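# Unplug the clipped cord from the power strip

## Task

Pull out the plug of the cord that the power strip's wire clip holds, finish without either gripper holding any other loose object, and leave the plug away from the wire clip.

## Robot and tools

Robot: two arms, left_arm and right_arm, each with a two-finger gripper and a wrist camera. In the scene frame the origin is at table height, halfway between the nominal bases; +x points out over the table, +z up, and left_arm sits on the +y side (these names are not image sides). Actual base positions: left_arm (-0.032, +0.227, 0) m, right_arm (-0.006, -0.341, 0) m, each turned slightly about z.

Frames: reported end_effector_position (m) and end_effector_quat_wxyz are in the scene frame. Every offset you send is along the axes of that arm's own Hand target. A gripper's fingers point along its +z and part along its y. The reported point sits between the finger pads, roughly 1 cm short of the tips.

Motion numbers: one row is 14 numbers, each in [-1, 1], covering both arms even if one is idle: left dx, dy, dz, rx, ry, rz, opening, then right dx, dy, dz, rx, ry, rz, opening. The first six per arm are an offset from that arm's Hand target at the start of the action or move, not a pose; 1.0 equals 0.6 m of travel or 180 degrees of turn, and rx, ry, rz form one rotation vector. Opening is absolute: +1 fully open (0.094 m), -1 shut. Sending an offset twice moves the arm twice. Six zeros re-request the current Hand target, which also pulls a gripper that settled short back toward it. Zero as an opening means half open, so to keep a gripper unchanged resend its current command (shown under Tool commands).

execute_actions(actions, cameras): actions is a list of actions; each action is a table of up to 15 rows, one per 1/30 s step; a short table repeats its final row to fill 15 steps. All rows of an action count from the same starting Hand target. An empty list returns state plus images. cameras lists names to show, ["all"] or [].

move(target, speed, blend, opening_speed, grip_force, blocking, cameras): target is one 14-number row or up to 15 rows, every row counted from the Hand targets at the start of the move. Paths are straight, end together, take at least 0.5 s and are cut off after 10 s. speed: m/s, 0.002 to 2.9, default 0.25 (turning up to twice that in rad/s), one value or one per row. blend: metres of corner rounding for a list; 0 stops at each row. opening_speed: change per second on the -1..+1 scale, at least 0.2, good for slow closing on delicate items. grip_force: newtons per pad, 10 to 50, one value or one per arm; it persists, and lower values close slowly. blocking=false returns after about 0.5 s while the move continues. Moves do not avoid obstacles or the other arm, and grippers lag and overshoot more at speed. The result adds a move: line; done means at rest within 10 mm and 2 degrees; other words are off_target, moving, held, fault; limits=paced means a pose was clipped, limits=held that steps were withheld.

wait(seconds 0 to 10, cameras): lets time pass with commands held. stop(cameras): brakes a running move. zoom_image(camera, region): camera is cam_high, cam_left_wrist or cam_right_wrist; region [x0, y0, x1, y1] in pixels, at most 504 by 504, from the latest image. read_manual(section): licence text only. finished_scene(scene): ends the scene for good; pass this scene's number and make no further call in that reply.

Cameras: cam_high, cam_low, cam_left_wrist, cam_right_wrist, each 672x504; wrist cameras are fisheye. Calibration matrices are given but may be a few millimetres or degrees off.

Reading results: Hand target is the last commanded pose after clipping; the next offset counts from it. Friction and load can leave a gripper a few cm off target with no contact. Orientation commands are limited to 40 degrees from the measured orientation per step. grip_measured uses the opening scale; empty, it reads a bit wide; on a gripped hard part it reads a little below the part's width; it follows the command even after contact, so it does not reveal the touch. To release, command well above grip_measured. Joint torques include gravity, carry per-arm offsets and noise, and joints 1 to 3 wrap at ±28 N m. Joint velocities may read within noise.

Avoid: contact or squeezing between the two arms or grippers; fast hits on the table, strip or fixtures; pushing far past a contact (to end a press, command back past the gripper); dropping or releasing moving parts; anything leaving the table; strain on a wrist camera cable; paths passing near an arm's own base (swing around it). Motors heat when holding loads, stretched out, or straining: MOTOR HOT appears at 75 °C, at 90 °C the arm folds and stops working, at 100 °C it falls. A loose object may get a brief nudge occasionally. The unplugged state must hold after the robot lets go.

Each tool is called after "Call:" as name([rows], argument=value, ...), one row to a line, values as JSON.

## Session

Call:
execute_actions(actions=[])

Scene clock: 0.00 s.
left_arm: end_effector_position=(+0.2118, +0.0455, +0.1671) grip_measured=+1.000 end_effector_quat_wxyz=(+0.471, -0.028, +0.794, -0.383) | right_arm: end_effector_position=(+0.2470, -0.1852, +0.2222) grip_measured=+1.000 end_effector_quat_wxyz=(+0.703, -0.016, +0.709, +0.052)
Joint positions: left_arm=[-0.596 0.682 0.235 0.181 0.007 -0.716 0.094] | right_arm=[1.016 0.896 0.246 0.638 0.977 0.062 0.094]
Joint velocities: within noise
Joint torques (N m): no reading
Motor temperatures (°C): left_arm=[24 25 40 24 27 27 24] | right_arm=[25 28 34 26 27 23 24]
Heat: left arm: 40 °C; right arm: 34 °C.
Hand target: left_arm +0.2130, +0.0452, +0.1747; +0.479, -0.027, +0.788, -0.386 | right_arm +0.2471, -0.1852, +0.2265; +0.705, -0.012, +0.707, +0.056
Tool commands: left_gripper/opening=+1.0 right_gripper/opening=+1.0
camera_calibration:
cam_left_wrist: T_world_to_cam=[[-0.326634, -0.727016, 0.603952, 0.00308748], [-0.870151, -0.0181516, -0.492451, 0.316107], [0.368982, -0.686381, -0.626684, 0.166075], [0, 0, 0, 1]] pos_world=[0.21479, 0.121973, 0.257879]
cam_right_wrist: T_world_to_cam=[[0.0792048, -0.994132, -0.0736764, -0.191752], [-0.496916, 0.0246972, -0.867447, 0.373664], [0.864177, 0.105317, -0.492044, 0.0180128], [0, 0, 0, 1]] pos_world=[0.185301, -0.201752, 0.31887]

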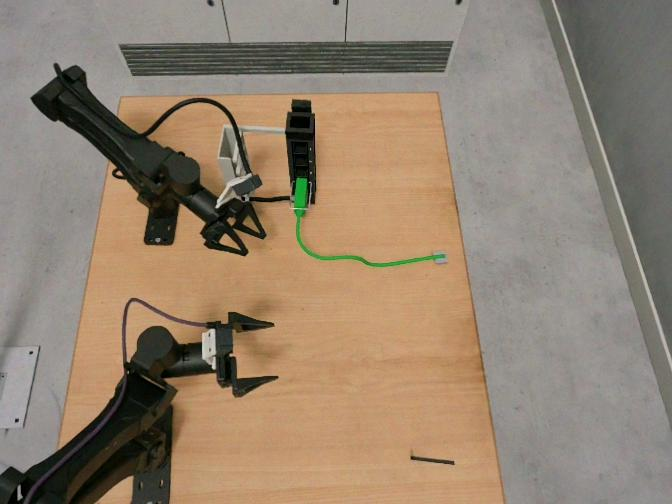

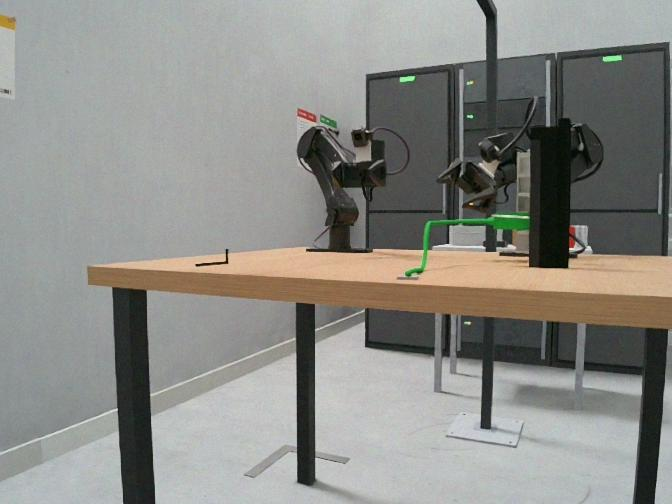

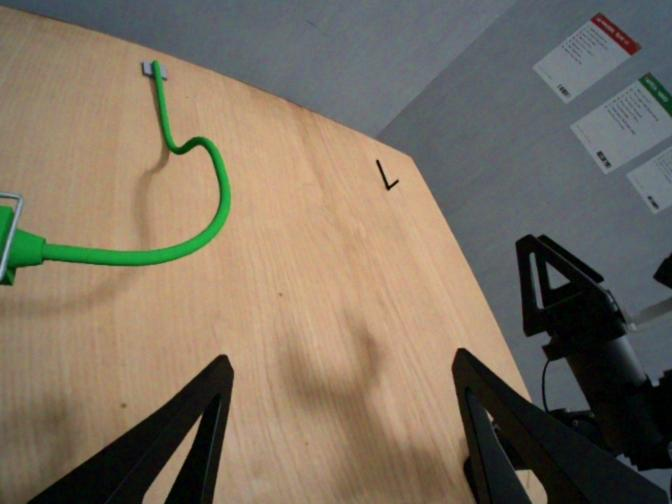

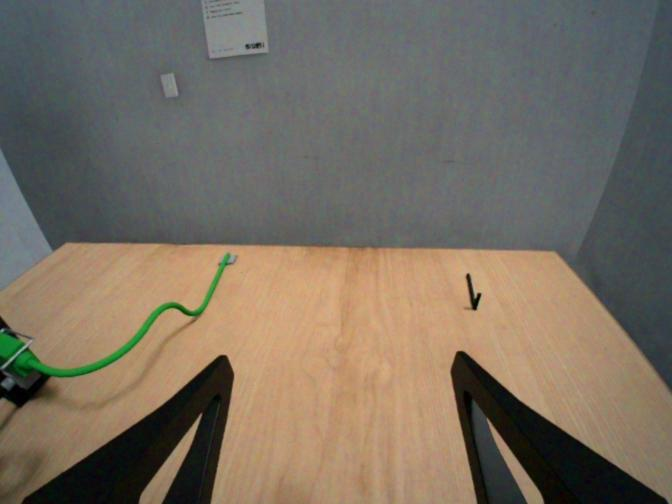

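Call:
zoom_image(camera="cam_high", region=[200, 80, 350, 280])

Call:
zoom_image(camera="cam_low", region=[390, 100, 610, 290])

Call:
zoom_image(camera="cam_left_wrist", region=[0, 130, 200, 330])

Call:
zoom_image(camera="cam_right_wrist", region=[0, 280, 160, 430])

Scaled by 2.520 from the camera's 672x504 image, which has a finer 960x720 frame.

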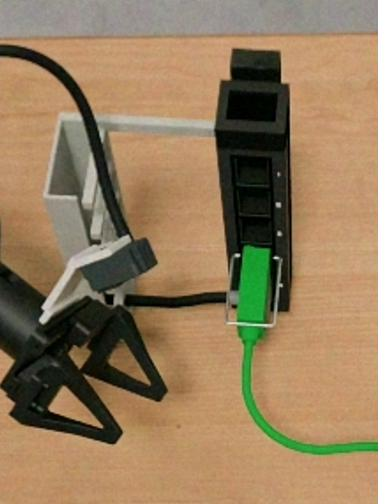

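Scaled by 2.291 from the camera's 672x504 image, which has a finer 960x720 frame.

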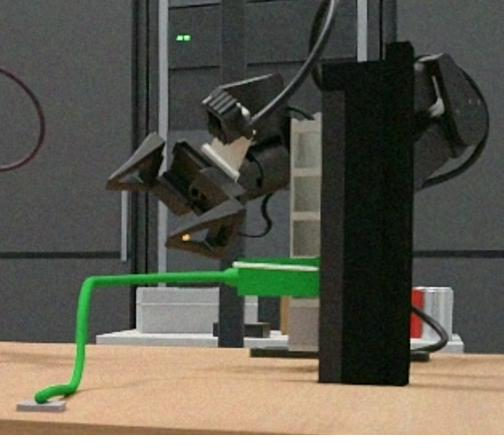

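Scaled by 2.520 from the camera's 672x504 image, which has a finer 960x720 frame.

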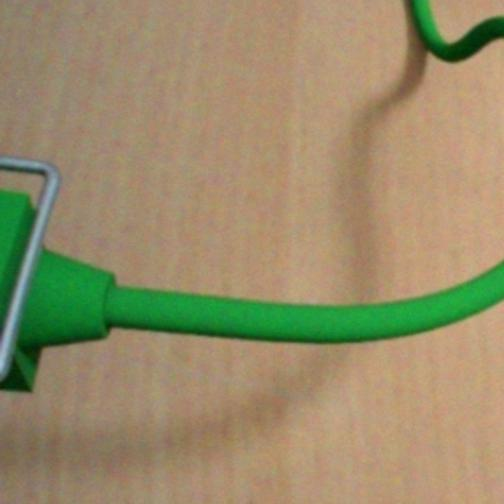

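Scaled by 3.150 from the camera's 672x504 image, which has a finer 960x720 frame.

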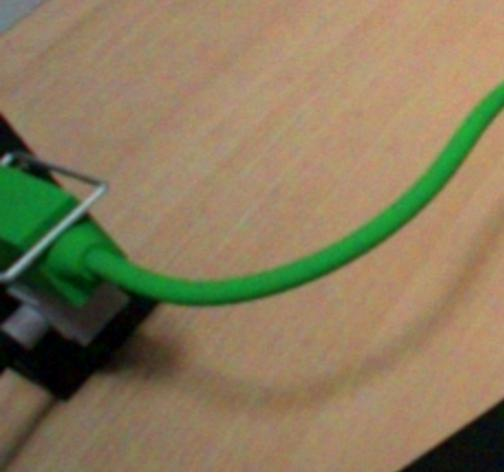

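Call:
move(target=[-0.27287,-0.23795,-0.20988,0.2688,-0.3111,0,1, 0,0,0,0,0,0,1], speed=0.25, cameras=["all"])

Scene clock: 111.67 s.
left_arm: end_effector_position=(+0.1971, +0.0564, +0.3355) grip_measured=+1.000 end_effector_quat_wxyz=(+0.679, -0.016, +0.486, -0.550) | right_arm: end_effector_position=(+0.2470, -0.1852, +0.2222) grip_measured=+1.000 end_effector_quat_wxyz=(+0.703, -0.016, +0.709, +0.052)
Joint positions: left_arm=[-0.596 0.862 0.145 1.273 0.007 -0.719 0.094] | right_arm=[1.016 0.896 0.246 0.638 0.977 0.062 0.094]
Joint torques (N m): left_arm=[-0.39 -0.47 8.85 4.34 -0.09 0.11] | right_arm=[0.01 -1.39 7.38 1.73 0.07 -0.03]
Motor temperatures (°C): left_arm=[24 25 47 39 27 27 24] | right_arm=[25 27 39 35 27 23 24]
Heat: left arm: 47 °C; right arm: 39 °C.
Hand target: left_arm +0.1571, +0.0857, +0.4161; +0.752, -0.009, +0.260, -0.606 | right_arm +0.2471, -0.1852, +0.2265; +0.705, -0.012, +0.707, +0.056
Off the commanded pose: left_arm 0.095 m, 28 deg | right_arm 0.004 m, 1 deg.
joint sent to its limit (left arm) — joint 4 (wrist pitch), upper limit. The joint targets are off in position and orientation.
move: off_target (left_arm)
camera_calibration:
cam_left_wrist: T_world_to_cam=[[-0.72549, -0.428116, 0.53887, -0.0118595], [-0.406366, -0.365456, -0.837442, 0.430384], [0.555455, -0.826534, 0.0911635, 0.0148548], [0, 0, 0, 1]] pos_world=[0.158038, 0.164487, 0.365458]
cam_right_wrist: T_world_to_cam=[[0.0792048, -0.994132, -0.0736764, -0.191752], [-0.496916, 0.0246972, -0.867447, 0.373664], [0.864177, 0.105317, -0.492044, 0.0180128], [0, 0, 0, 1]] pos_world=[0.185301, -0.201752, 0.31887]

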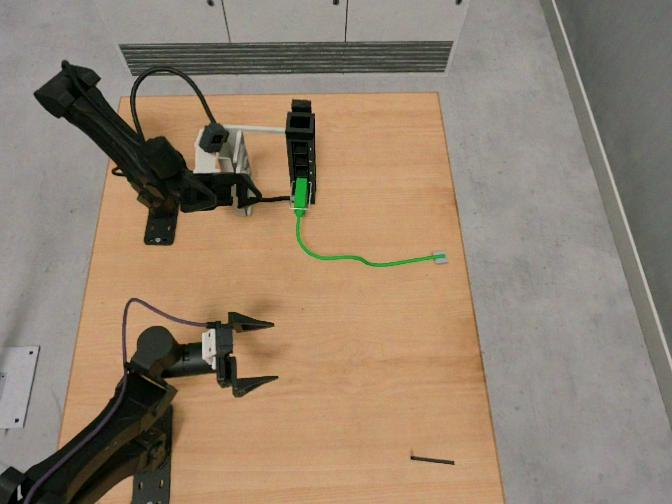

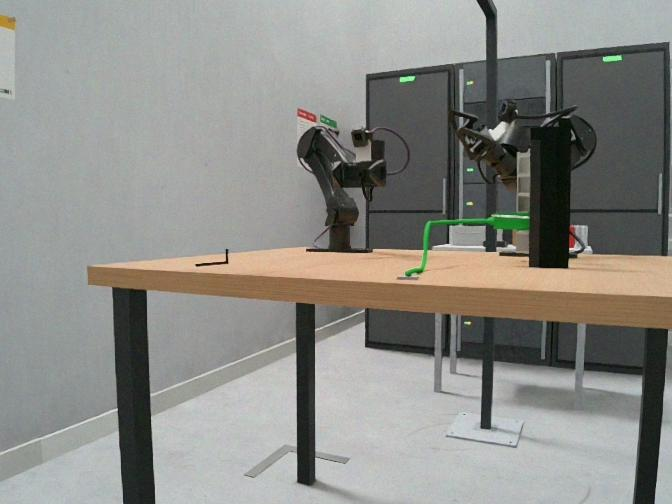

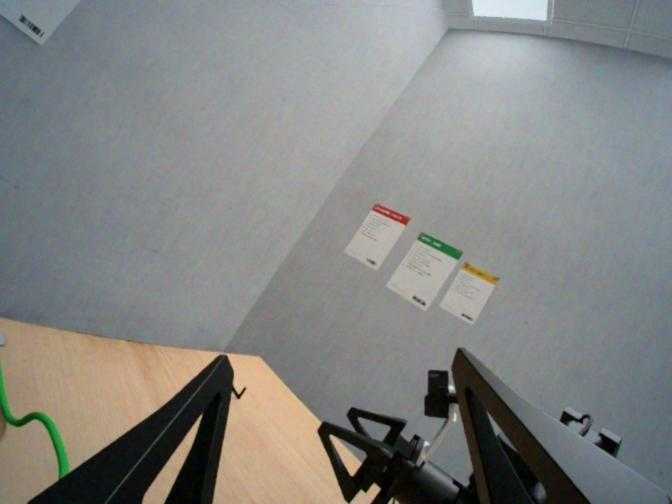

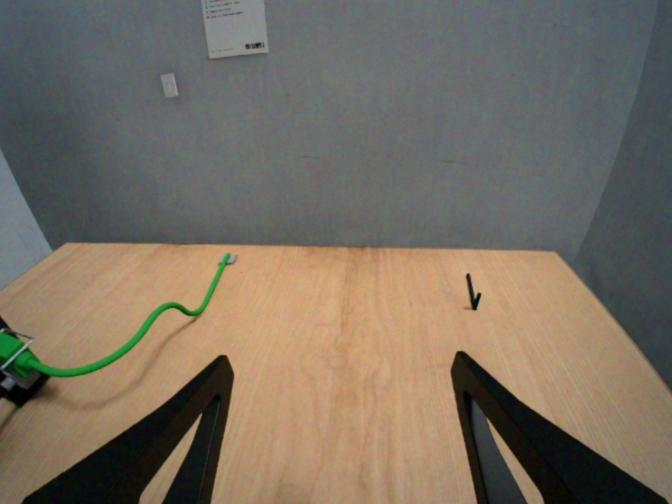

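Call:
zoom_image(camera="cam_high", region=[100, 50, 350, 260])

Call:
zoom_image(camera="cam_low", region=[400, 80, 620, 280])

Scaled by 2.016 from the camera's 672x504 image, which has a finer 960x720 frame.

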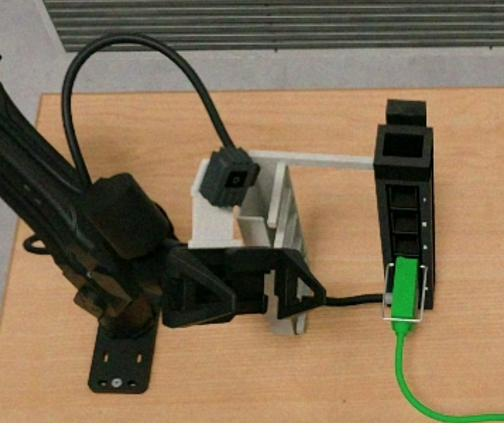

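Scaled by 2.291 from the camera's 672x504 image, which has a finer 960x720 frame.

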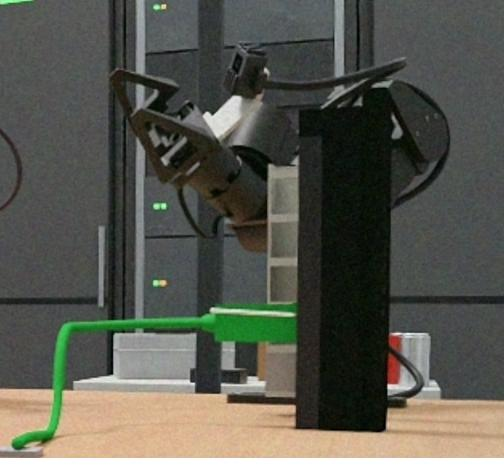

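Call:
move(target=[0.10227,0.089,-0.06793,-0.1012,0.1184,-0.0012,1, 0,0,0,0,0,0,1], speed=0.15, cameras=[])

Scene clock: 143.33 s.
left_arm: end_effector_position=(+0.2045, +0.0510, +0.3165) grip_measured=+1.000 end_effector_quat_wxyz=(+0.659, -0.019, +0.526, -0.537) | right_arm: end_effector_position=(+0.2470, -0.1852, +0.2222) grip_measured=+1.000 end_effector_quat_wxyz=(+0.703, -0.016, +0.709, +0.052)
Joint positions: left_arm=[-0.596 0.837 0.145 1.155 0.007 -0.723 0.094] | right_arm=[1.016 0.896 0.246 0.638 0.977 0.062 0.094]
Joint torques (N m): left_arm=[0.14 -0.05 7.17 2.24 -0.1 0.17] | right_arm=[0.01 -1.37 7.35 1.73 0.07 -0.02]
Motor temperatures (°C): left_arm=[24 25 49 68 27 27 24] | right_arm=[25 27 39 36 27 23 24]
Heat: left arm: 68 °C; right arm: 39 °C.
Hand target: left_arm +0.1972, +0.0561, +0.3400; +0.679, -0.016, +0.486, -0.550 | right_arm +0.2471, -0.1852, +0.2265; +0.705, -0.012, +0.707, +0.056
Off the commanded pose: left_arm 0.025 m, 5 deg | right_arm 0.004 m, 1 deg.
move: off_target (left_arm)
No camera images: "cameras" was empty.

Call:
move([
  [0.20972,0.18322,-0.29723,-0.3334,0.3859,0,1, 0,0,0,0,0,0,1],
  [0.19377,0.16838,-0.39867,0.1144,0.6711,0.3562,1, 0,0,0,0,0,0,1],
], speed=0.25, cameras=["cam_high","cam_low","cam_left_wrist"])

Scene clock: 185.13 s.
left_arm: end_effector_position=(+0.0956, +0.1349, +0.0741) grip_measured=+1.000 end_effector_quat_wxyz=(+0.074, +0.744, +0.664, +0.016) | right_arm: end_effector_position=(+0.2470, -0.1852, +0.2222) grip_measured=+1.000 end_effector_quat_wxyz=(+0.703, -0.016, +0.709, +0.052)
Joint positions: left_arm=[-0.59 0.955 0.666 -1.13 -0.002 1.05 0.094] | right_arm=[1.016 0.896 0.246 0.638 0.977 0.062 0.094]
Joint torques (N m): left_arm=[-0.42 -0.59 8.32 0.44 -0.02 0.16] | right_arm=[-0.01 -1.39 7.35 1.72 0.06 -0.03]
Motor temperatures (°C): left_arm=[24 25 48 49 27 27 24] | right_arm=[24 27 39 37 27 23 24]
Heat: left arm: 49 °C; right arm: 39 °C.
Hand target: left_arm +0.1002, +0.1301, +0.0831; +0.086, +0.748, +0.658, +0.018 | right_arm +0.2471, -0.1852, +0.2265; +0.705, -0.012, +0.707, +0.056
Off the commanded pose: left_arm 0.011 m, 2 deg | right_arm 0.004 m, 1 deg.
move: off_target (left_arm)
camera_calibration:
cam_left_wrist: T_world_to_cam=[[-0.978939, 0.142467, -0.146224, 0.0869553], [0.0592137, 0.883602, 0.464479, -0.110628], [0.195377, 0.446038, -0.873429, 0.0941188], [0, 0, 0, 1]] pos_world=[0.0732859, 0.0433819, 0.146305]
Images, in order (width x height): cam_high 672x504, cam_low 672x504, cam_left_wrist 672x504.

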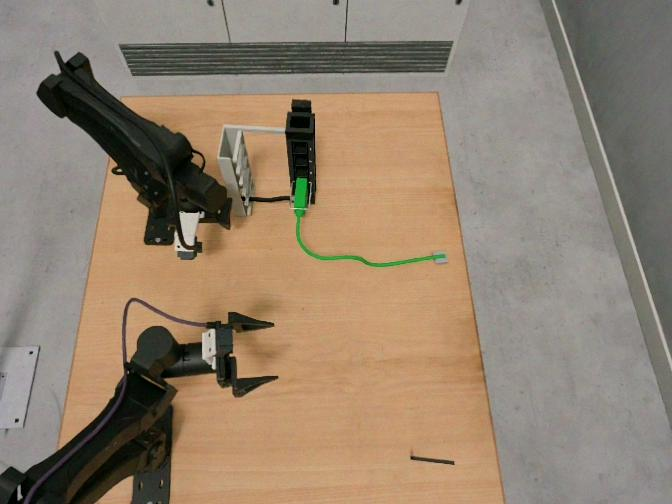

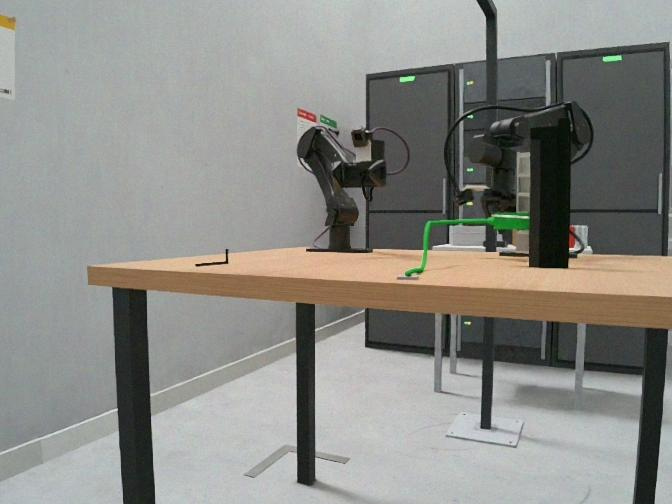

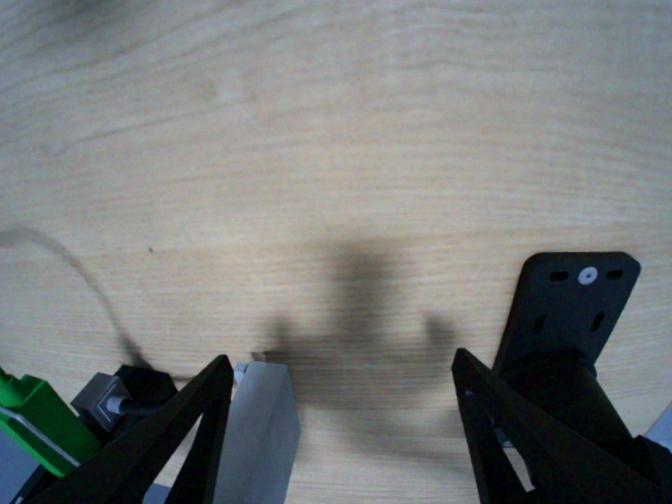

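Call:
move(target=[0,0,0,0,0,0,1, 0.14198,0.49557,0.07858,-0.4345,0.1064,-0.0935,-0.98], speed=0.25, cameras=["all"])

Scene clock: 205.80 s.
left_arm: end_effector_position=(+0.0956, +0.1349, +0.0741) grip_measured=+1.000 end_effector_quat_wxyz=(+0.074, +0.744, +0.664, +0.016) | right_arm: end_effector_position=(+0.2589, +0.1156, +0.1529) grip_measured=-0.971 end_effector_quat_wxyz=(+0.417, -0.550, +0.613, +0.384)
Joint positions: left_arm=[-0.59 0.955 0.666 -1.13 -0.002 1.051 0.094] | right_arm=[0.798 1.871 1.119 0.314 -0.574 -0.237 0.001]
Joint torques (N m): left_arm=[-0.4 -0.5 8.18 0.42 0.06 0.13] | right_arm=[-0.69 -7.97 9.66 1.82 -0.3 -0.13]
Motor temperatures (°C): left_arm=[24 25 48 42 27 27 24] | right_arm=[24 27 40 37 27 23 24]
Heat: left arm: 48 °C; right arm: 40 °C.
Hand target: left_arm +0.1002, +0.1301, +0.0831; +0.086, +0.748, +0.658, +0.018 | right_arm +0.2650, +0.1201, +0.1598; +0.422, -0.554, +0.604, +0.387
Off the commanded pose: left_arm 0.011 m, 2 deg | right_arm 0.010 m, 1 deg.
move: off_target (left_arm)
camera_calibration:
cam_left_wrist: T_world_to_cam=[[-0.97882, 0.143199, -0.146304, 0.0868286], [0.0598215, 0.883525, 0.464548, -0.110673], [0.195786, 0.445957, -0.873379, 0.0941044], [0, 0, 0, 1]] pos_world=[0.0731858, 0.0433822, 0.146305]
cam_right_wrist: T_world_to_cam=[[0.99215, -0.122367, -0.0257684, -0.243144], [-0.110232, -0.75851, -0.642271, 0.268041], [0.0590474, 0.64007, -0.766044, 0.13048], [0, 0, 0, 1]] pos_world=[0.263077, 0.090042, 0.265843]

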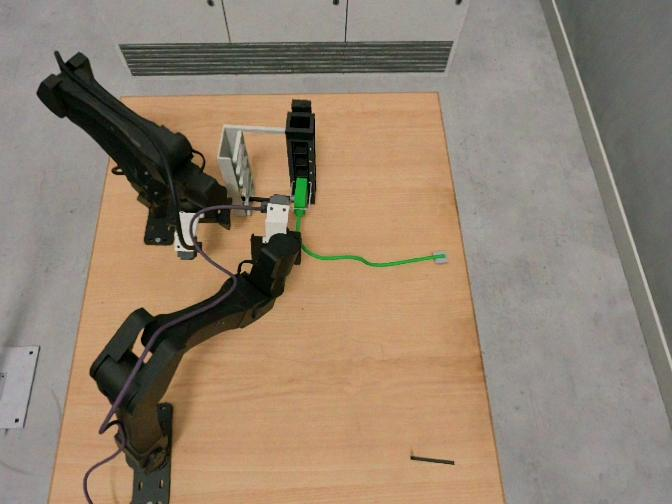

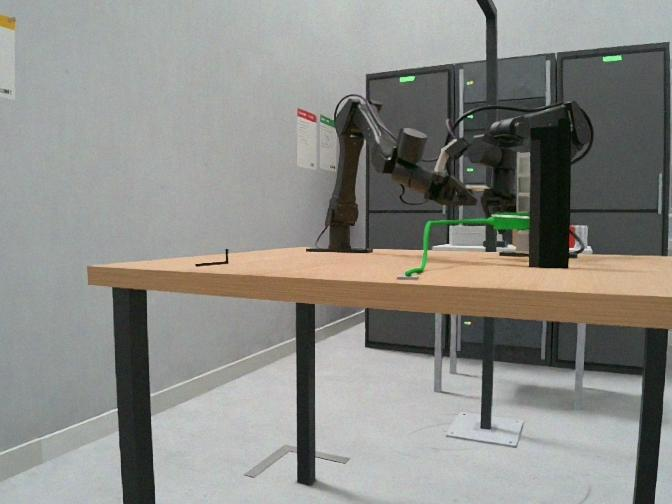

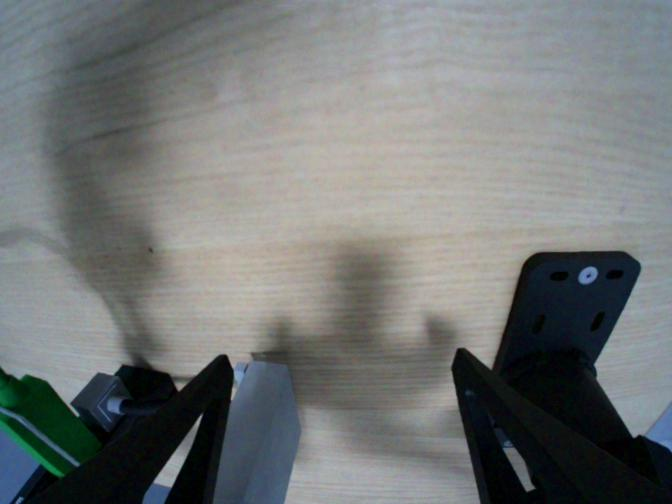

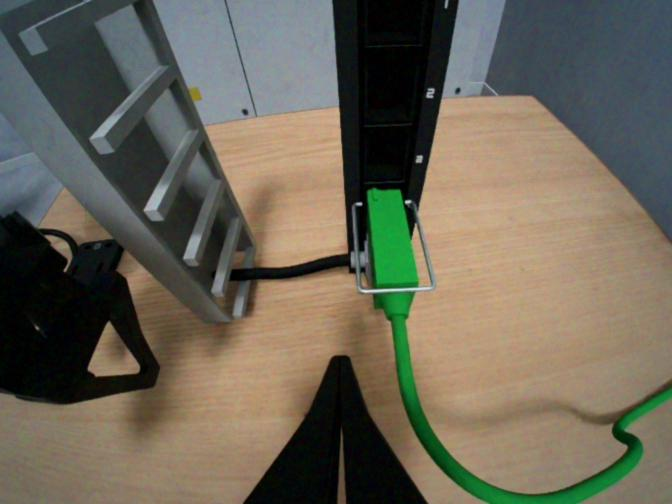

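Call:
zoom_image(camera="cam_right_wrist", region=[310, 170, 480, 340])

Call:
zoom_image(camera="cam_right_wrist", region=[240, 320, 440, 504])

Scaled by 2.965 from the camera's 672x504 image, which has a finer 960x720 frame.

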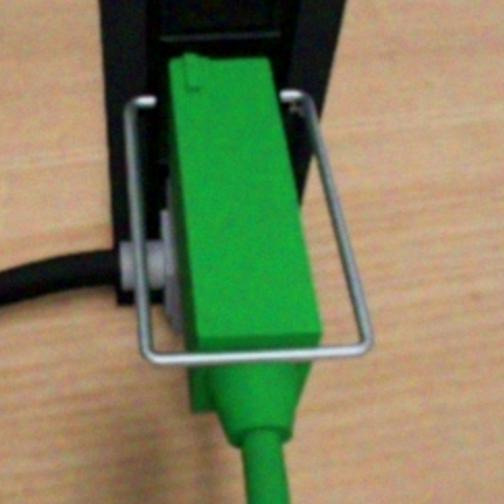

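Scaled by 2.520 from the camera's 672x504 image, which has a finer 960x720 frame.

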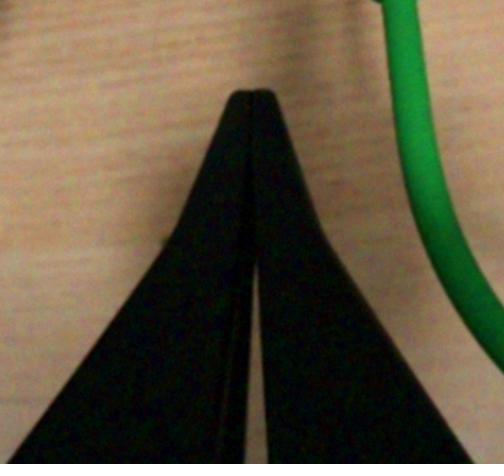

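Call:
move(target=[-0.10005,-0.131,-0.05732,0.0182,-0.0322,0.2079,-0.9, 0.04828,0.00008,0.05755,0.0950,-0.0172,0.0320,-0.98], speed=0.15, cameras=["cam_high","cam_low","cam_right_wrist"])

Call:
zoom_image(camera="cam_right_wrist", region=[280, 180, 480, 380])

Scene clock: 293.03 s.
left_arm: end_effector_position=(+0.0111, +0.0893, +0.1012) grip_measured=-0.898 end_effector_quat_wxyz=(+0.076, +0.922, +0.380, -0.006) | right_arm: end_effector_position=(+0.2708, +0.1436, +0.1347) grip_measured=-0.971 end_effector_quat_wxyz=(+0.506, -0.444, +0.662, +0.329)
Joint positions: left_arm=[-1.236 0.896 0.752 -1.274 -0.003 1.08 0.005] | right_arm=[0.938 1.971 1.049 0.645 -0.164 -0.06 0.001]
Joint torques (N m): left_arm=[-0.51 -0.03 8.14 0.38 0.07 -0.01] | right_arm=[0.47 -8.35 4.74 2.17 0.07 0.06]
Motor temperatures (°C): left_arm=[24 24 49 33 27 27 24] | right_arm=[24 31 42 38 27 23 25]
Heat: left arm: 49 °C; right arm: 42 °C.
Hand target: left_arm +0.0103, +0.0839, +0.1101; +0.087, +0.922, +0.378, -0.011 | right_arm +0.2669, +0.1424, +0.1205; +0.496, -0.443, +0.670, +0.329
Off the commanded pose: left_arm 0.010 m, 1 deg | right_arm 0.014 m, 1 deg.
move: off_target (right_arm)
camera_calibration:
cam_right_wrist: T_world_to_cam=[[0.912301, -0.409507, -0.00323306, -0.192215], [-0.290544, -0.64167, -0.70982, 0.319978], [0.288602, 0.648509, -0.704376, 0.026321], [0, 0, 0, 1]] pos_world=[0.260729, 0.109537, 0.245045]
Images, in order (width x height): cam_high 672x504, cam_low 672x504, cam_right_wrist 672x504.

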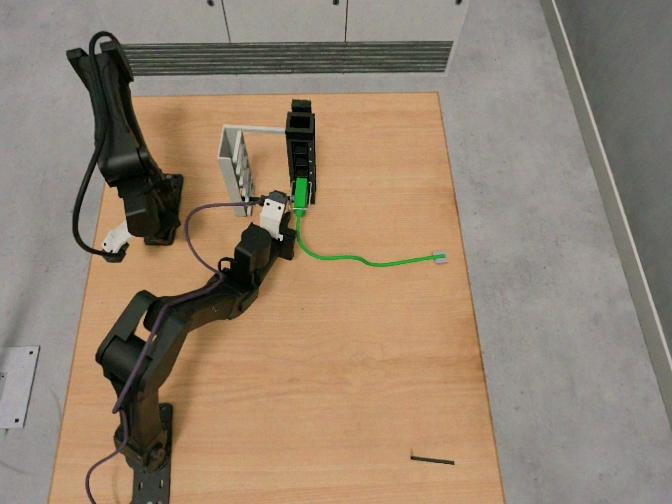

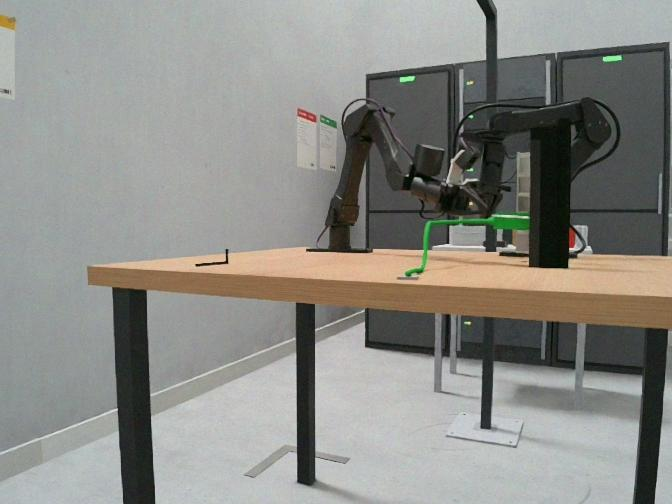

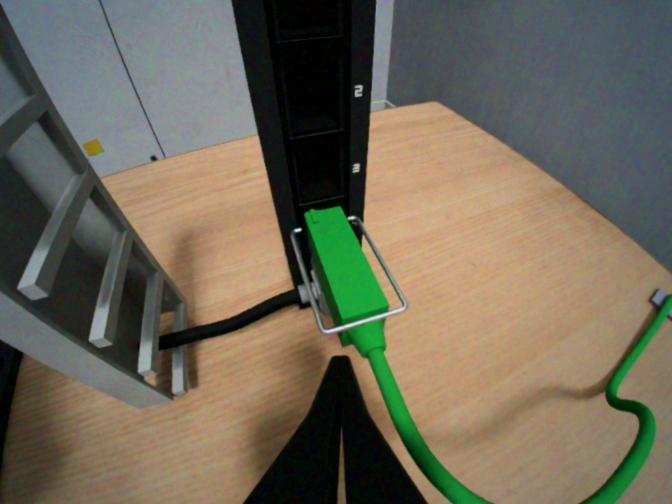

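Scaled by 2.520 from the camera's 672x504 image, which has a finer 960x720 frame.

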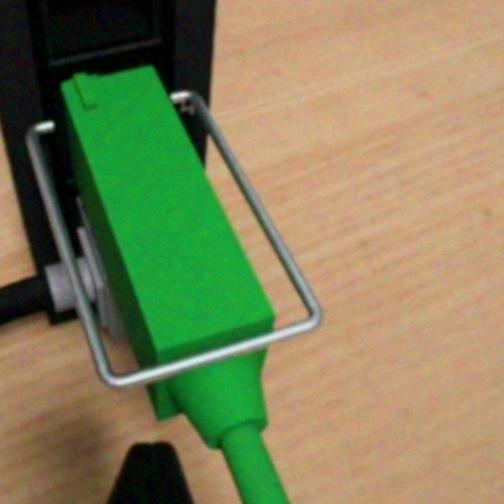

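Call:
move(target=[0,0,0,0,0,0,-0.9, 0.0363,0.01382,-0.00025,0,0,0,-0.98], speed=0.06, cameras=["cam_low","cam_right_wrist"])

Call:
zoom_image(camera="cam_right_wrist", region=[260, 190, 460, 390])

Call:
zoom_image(camera="cam_low", region=[430, 170, 570, 280])

Scene clock: 331.77 s.
left_arm: end_effector_position=(+0.0111, +0.0893, +0.1012) grip_measured=-0.898 end_effector_quat_wxyz=(+0.076, +0.922, +0.380, -0.006) | right_arm: end_effector_position=(+0.2608, +0.1412, +0.1120) grip_measured=-0.971 end_effector_quat_wxyz=(+0.505, -0.444, +0.663, +0.329)
Joint positions: left_arm=[-1.236 0.896 0.752 -1.274 -0.003 1.08 0.005] | right_arm=[0.957 2.008 0.99 0.738 -0.146 -0.054 0.001]
Joint torques (N m): left_arm=[-0.58 0.12 8.21 0.43 0.05 -0.01] | right_arm=[0.51 -8.46 4.55 2.11 0.1 0.09]
Heat: left arm: 52 °C; right arm: 40 °C.
Hand target: left_arm +0.0103, +0.0838, +0.1101; +0.087, +0.922, +0.378, -0.011 | right_arm +0.2566, +0.1397, +0.0998; +0.496, -0.443, +0.670, +0.329
Off the commanded pose: left_arm 0.010 m, 1 deg | right_arm 0.013 m, 1 deg.
move: off_target (right_arm)
camera_calibration:
cam_right_wrist: T_world_to_cam=[[0.912228, -0.409661, -0.00424444, -0.184037], [-0.292184, -0.643299, -0.707668, 0.299869], [0.287174, 0.646795, -0.706532, 0.0155847], [0, 0, 0, 1]] pos_world=[0.251025, 0.107433, 0.222438]
Images, in order (width x height): cam_low 672x504, cam_right_wrist 672x504.

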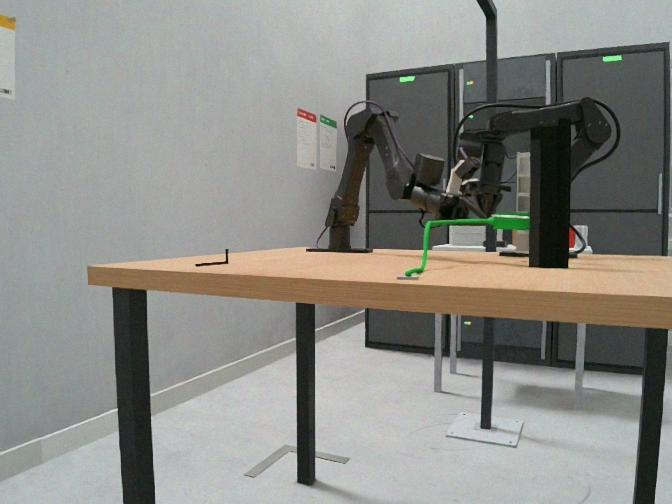

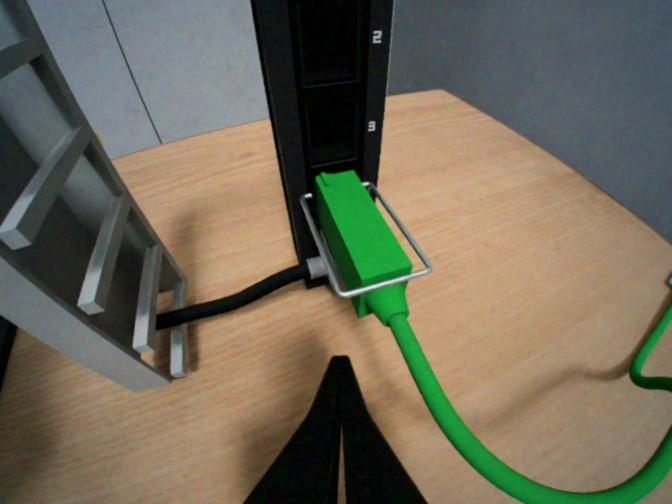

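Scaled by 2.520 from the camera's 672x504 image, which has a finer 960x720 frame.

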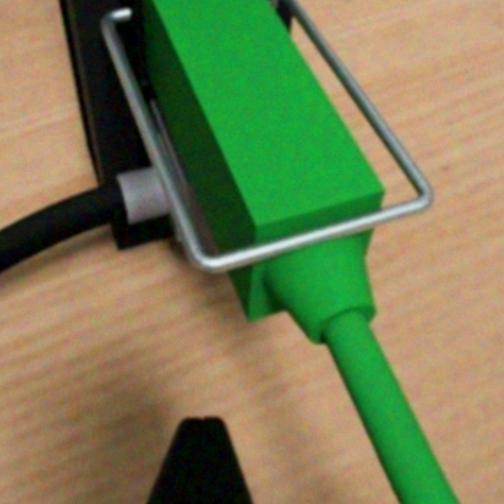

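Scaled by 3.600 from the camera's 672x504 image, which has a finer 960x720 frame.

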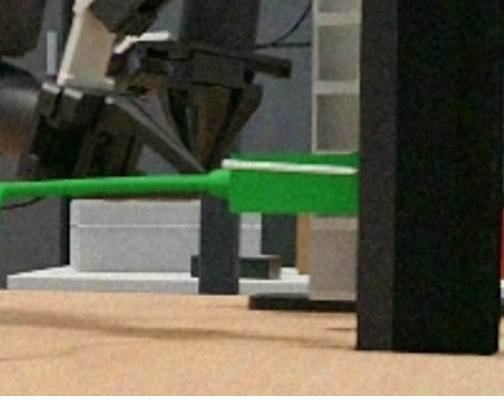

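Call:
zoom_image(camera="cam_low", region=[460, 190, 540, 250])

Scaled by 6.300 from the camera's 672x504 image, which has a finer 960x720 frame.

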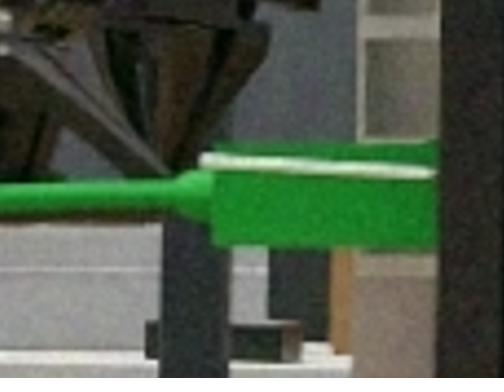

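Call:
move(target=[0,0,0,0,0,0,-0.9, 0.01,0,0.025,0,0,0,-0.98], speed=0.05, cameras=["cam_low","cam_right_wrist"])

Call:
zoom_image(camera="cam_right_wrist", region=[260, 210, 460, 410])

Call:
zoom_image(camera="cam_low", region=[460, 190, 540, 250])

Scene clock: 350.93 s.
left_arm: end_effector_position=(+0.0111, +0.0893, +0.1012) grip_measured=-0.898 end_effector_quat_wxyz=(+0.076, +0.922, +0.380, -0.006) | right_arm: end_effector_position=(+0.2598, +0.1416, +0.0824) grip_measured=-0.971 end_effector_quat_wxyz=(+0.488, -0.449, +0.676, +0.321)
Joint positions: left_arm=[-1.236 0.896 0.752 -1.274 -0.003 1.08 0.005] | right_arm=[0.96 2.071 0.99 0.754 -0.142 -0.052 0.001]
Joint torques (N m): left_arm=[-0.72 -0.35 8.25 0.4 0.06 -0.01] | right_arm=[0.59 -8.7 8.25 2.13 0.03 0.1]
Heat: left arm: 52 °C; right arm: 41 °C.
Hand target: left_arm +0.0103, +0.0838, +0.1101; +0.087, +0.922, +0.378, -0.011 | right_arm +0.2616, +0.1513, +0.0899; +0.496, -0.443, +0.670, +0.329
Off the commanded pose: left_arm 0.010 m, 1 deg | right_arm 0.012 m, 2 deg.
move: off_target (right_arm)
camera_calibration:
cam_right_wrist: T_world_to_cam=[[0.911433, -0.411305, -0.0108608, -0.182069], [-0.31068, -0.670668, -0.67356, 0.284784], [0.269755, 0.617279, -0.739053, 0.00608754], [0, 0, 0, 1]] pos_world=[0.252778, 0.112352, 0.194341]
Images, in order (width x height): cam_low 672x504, cam_right_wrist 672x504.

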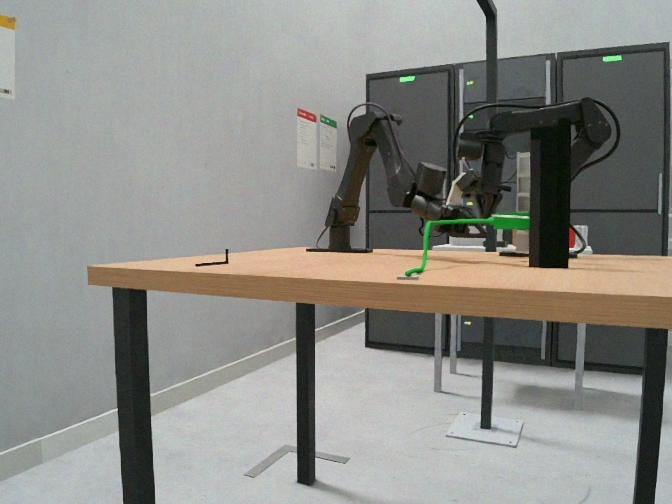

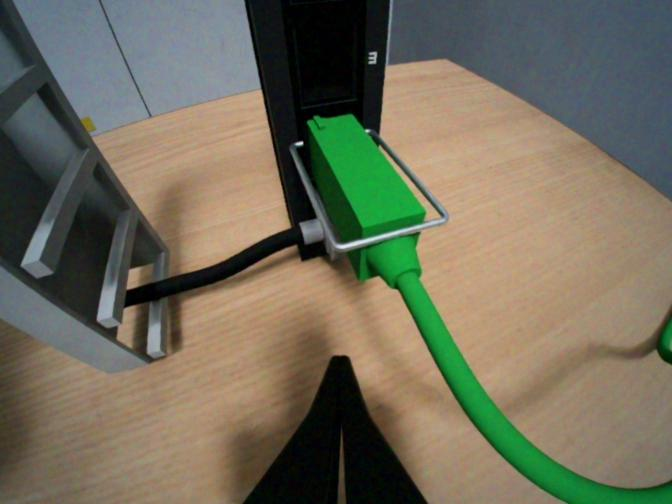

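Scaled by 2.520 from the camera's 672x504 image, which has a finer 960x720 frame.

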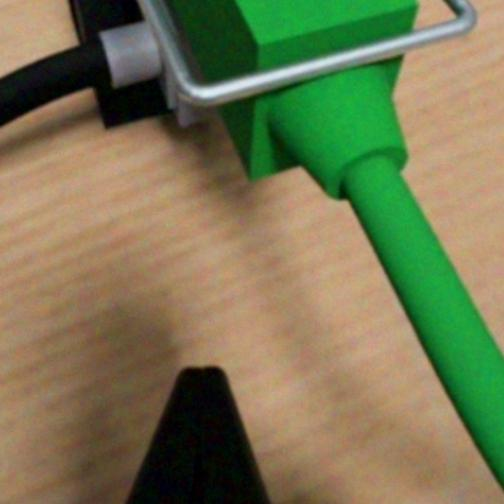

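Scaled by 6.300 from the camera's 672x504 image, which has a finer 960x720 frame.

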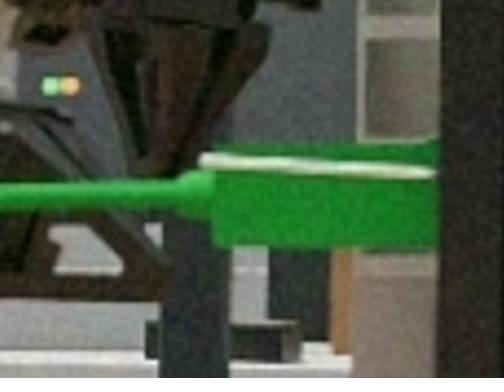

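Call:
move(target=[0,0,0,0,0,0,-0.9, 0.0082,0.0003,0.0237,0,0,0,-0.98], speed=0.05, cameras=["cam_right_wrist"])

Scene clock: 373.73 s.
left_arm: end_effector_position=(+0.0111, +0.0893, +0.1012) grip_measured=-0.898 end_effector_quat_wxyz=(+0.076, +0.922, +0.380, -0.006) | right_arm: end_effector_position=(+0.2652, +0.1525, +0.0751) grip_measured=-0.971 end_effector_quat_wxyz=(+0.489, -0.448, +0.676, +0.321)
Joint positions: left_arm=[-1.236 0.896 0.752 -1.274 -0.003 1.08 0.005] | right_arm=[0.964 2.126 1.042 0.76 -0.137 -0.051 0.001]
Joint torques (N m): left_arm=[-0.69 0.06 8.12 0.4 0.02 0.01] | right_arm=[0.69 -8.87 8.36 2.15 0.04 0.09]
Motor temperatures (°C): left_arm=[24 24 53 29 27 27 24] | right_arm=[24 37 40 43 26 23 25]
Heat: left arm: 53 °C; right arm: 43 °C.
Hand target: left_arm +0.0103, +0.0838, +0.1101; +0.087, +0.922, +0.378, -0.011 | right_arm +0.2663, +0.1626, +0.0810; +0.496, -0.443, +0.670, +0.329
Off the commanded pose: left_arm 0.010 m, 1 deg | right_arm 0.012 m, 1 deg.
move: off_target (right_arm)
camera_calibration:
cam_right_wrist: T_world_to_cam=[[0.910867, -0.412567, -0.0104794, -0.182302], [-0.310712, -0.668838, -0.675362, 0.28865], [0.271623, 0.618421, -0.737412, -0.00825446], [0, 0, 0, 1]] pos_world=[0.257982, 0.122953, 0.186946]
Images, in order (width x height): cam_right_wrist 672x504.

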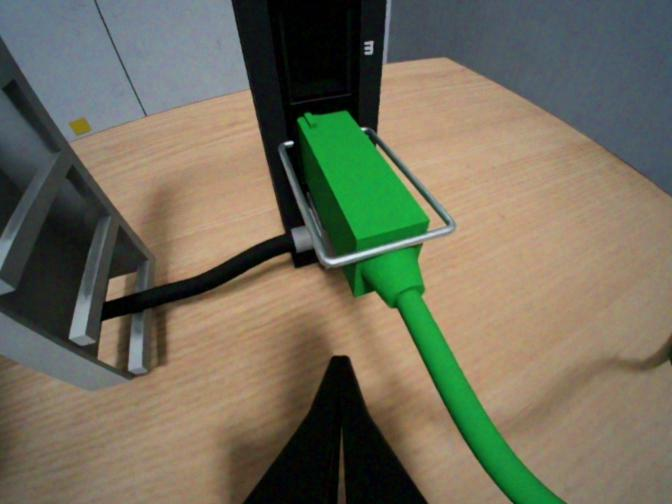

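Call:
move(target=[0,0,0,0,0,0,-0.9, -0.03103,0,0.0334,0,0,0,-0.98], speed=0.05, cameras=["cam_low","cam_right_wrist"])

Call:
zoom_image(camera="cam_right_wrist", region=[240, 210, 440, 410])

Call:
zoom_image(camera="cam_low", region=[460, 190, 540, 250])

Scene clock: 383.47 s.
left_arm: end_effector_position=(+0.0111, +0.0893, +0.1012) grip_measured=-0.898 end_effector_quat_wxyz=(+0.076, +0.922, +0.380, -0.006) | right_arm: end_effector_position=(+0.2753, +0.1768, +0.0916) grip_measured=-0.971 end_effector_quat_wxyz=(+0.496, -0.447, +0.671, +0.324)
Joint positions: left_arm=[-1.236 0.896 0.752 -1.274 -0.003 1.08 0.005] | right_arm=[0.973 2.159 1.171 0.683 -0.129 -0.049 0.001]
Joint torques (N m): left_arm=[-0.83 -0.21 8.12 0.44 0.1 0.03] | right_arm=[0.57 -9.39 8.7 1.96 0.08 0.1]
Heat: left arm: 53 °C; right arm: 43 °C.
Hand target: left_arm +0.0103, +0.0838, +0.1101; +0.087, +0.922, +0.378, -0.011 | right_arm +0.2759, +0.1852, +0.0928; +0.496, -0.443, +0.670, +0.329
Off the commanded pose: left_arm 0.010 m, 1 deg | right_arm 0.009 m, 1 deg.
move: done
camera_calibration:
cam_right_wrist: T_world_to_cam=[[0.911468, -0.411293, -0.00805259, -0.181941], [-0.303258, -0.658568, -0.688711, 0.316606], [0.277959, 0.63018, -0.724991, -0.0189001], [0, 0, 0, 1]] pos_world=[0.2671, 0.145586, 0.202883]
Images, in order (width x height): cam_low 672x504, cam_right_wrist 672x504.

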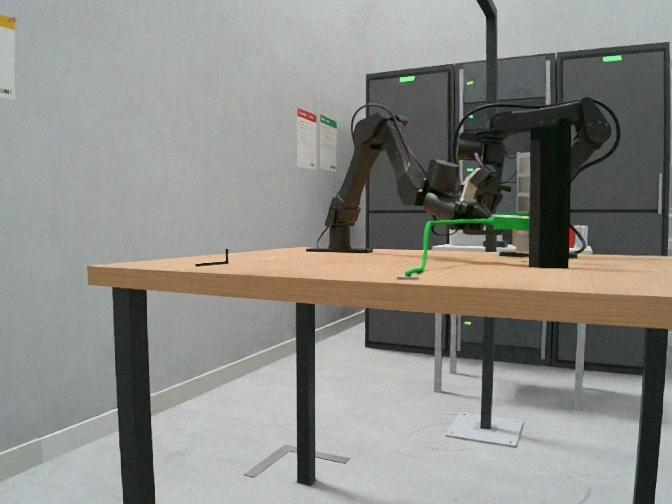

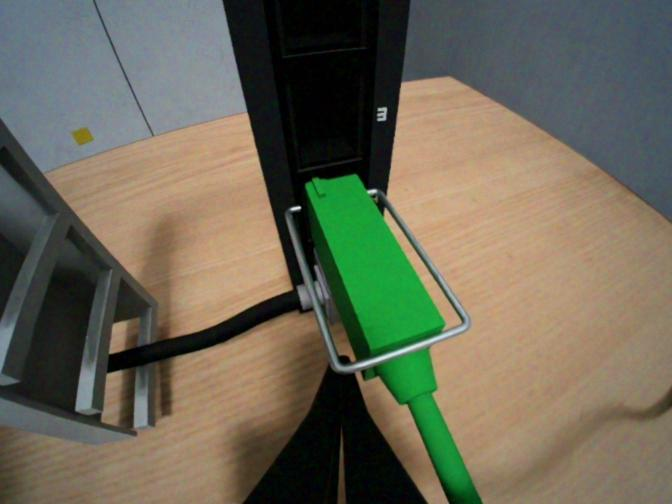

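Scaled by 2.520 from the camera's 672x504 image, which has a finer 960x720 frame.

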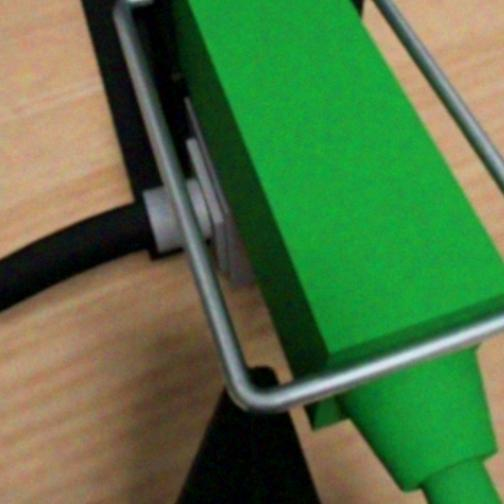

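Scaled by 6.300 from the camera's 672x504 image, which has a finer 960x720 frame.

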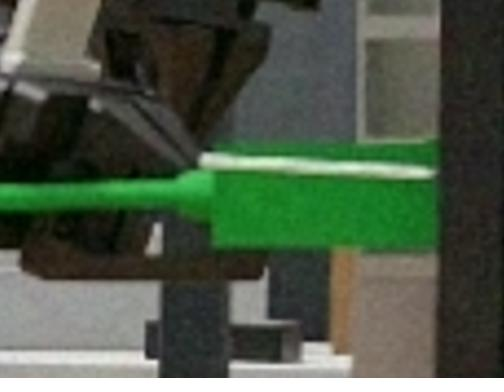

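Call:
move(target=[0,0,0,0,0,0,-0.9, -0.06895,0.0026,-0.01257,0,0,0,-0.98], speed=0.05, cameras=["cam_low","cam_right_wrist"])

Call:
zoom_image(camera="cam_low", region=[440, 160, 560, 250])

Scene clock: 401.37 s.
left_arm: end_effector_position=(+0.0111, +0.0893, +0.1012) grip_measured=-0.898 end_effector_quat_wxyz=(+0.076, +0.922, +0.380, -0.006) | right_arm: end_effector_position=(+0.2752, +0.1808, +0.0986) grip_measured=-0.971 end_effector_quat_wxyz=(+0.474, -0.454, +0.686, +0.314)
Joint positions: left_arm=[-1.236 0.896 0.752 -1.274 -0.003 1.08 0.005] | right_arm=[0.978 2.132 1.232 0.535 -0.125 -0.046 0.001]
Joint torques (N m): left_arm=[-0.64 0.06 8.18 0.42 0.06 0.06] | right_arm=[0.58 -14.2 9.17 1.95 0.05 0.09]
Heat: left arm: 53 °C; right arm: 44 °C.
Hand target: left_arm +0.0103, +0.0838, +0.1101; +0.087, +0.922, +0.378, -0.011 | right_arm +0.2762, +0.1903, +0.1348; +0.496, -0.443, +0.670, +0.329
Off the commanded pose: left_arm 0.010 m, 1 deg | right_arm 0.037 m, 4 deg.
move: off_target (right_arm)
camera_calibration:
cam_right_wrist: T_world_to_cam=[[0.911062, -0.411981, -0.0154113, -0.179153], [-0.324069, -0.692544, -0.644486, 0.331469], [0.254843, 0.592161, -0.764461, 0.000784843], [0, 0, 0, 1]] pos_world=[0.270438, 0.155285, 0.211466]
Images, in order (width x height): cam_low 672x504, cam_right_wrist 672x504.

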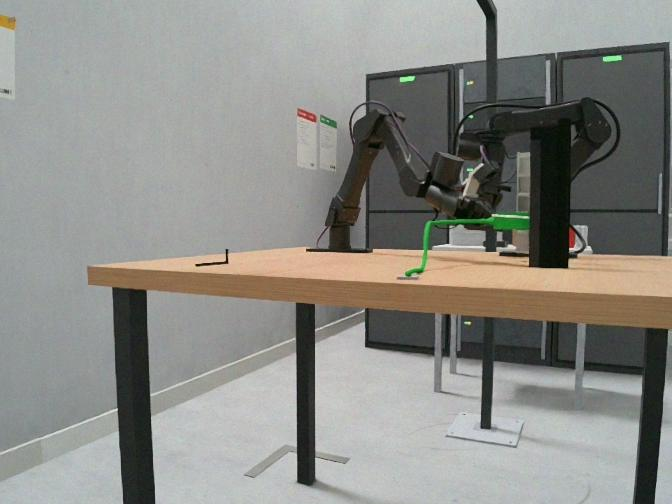

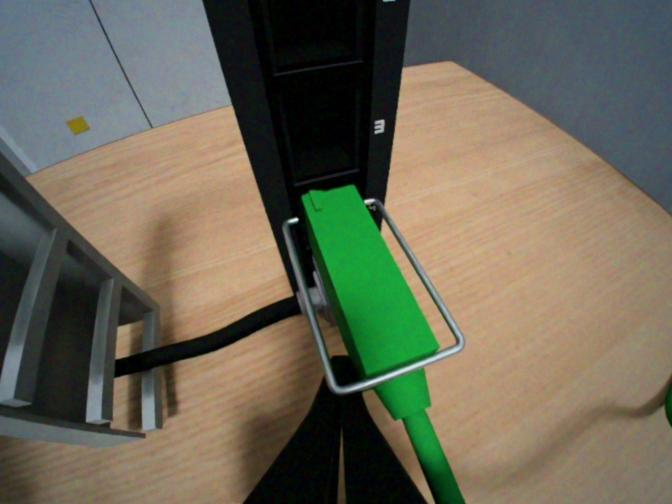

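Scaled by 4.200 from the camera's 672x504 image, which has a finer 960x720 frame.

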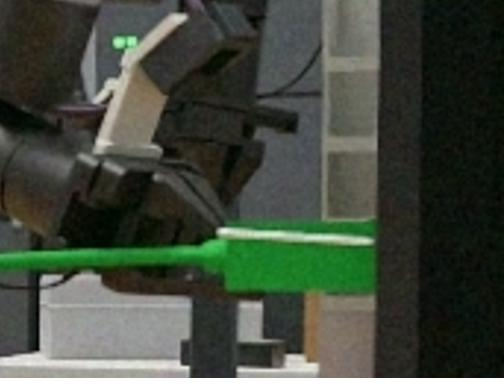

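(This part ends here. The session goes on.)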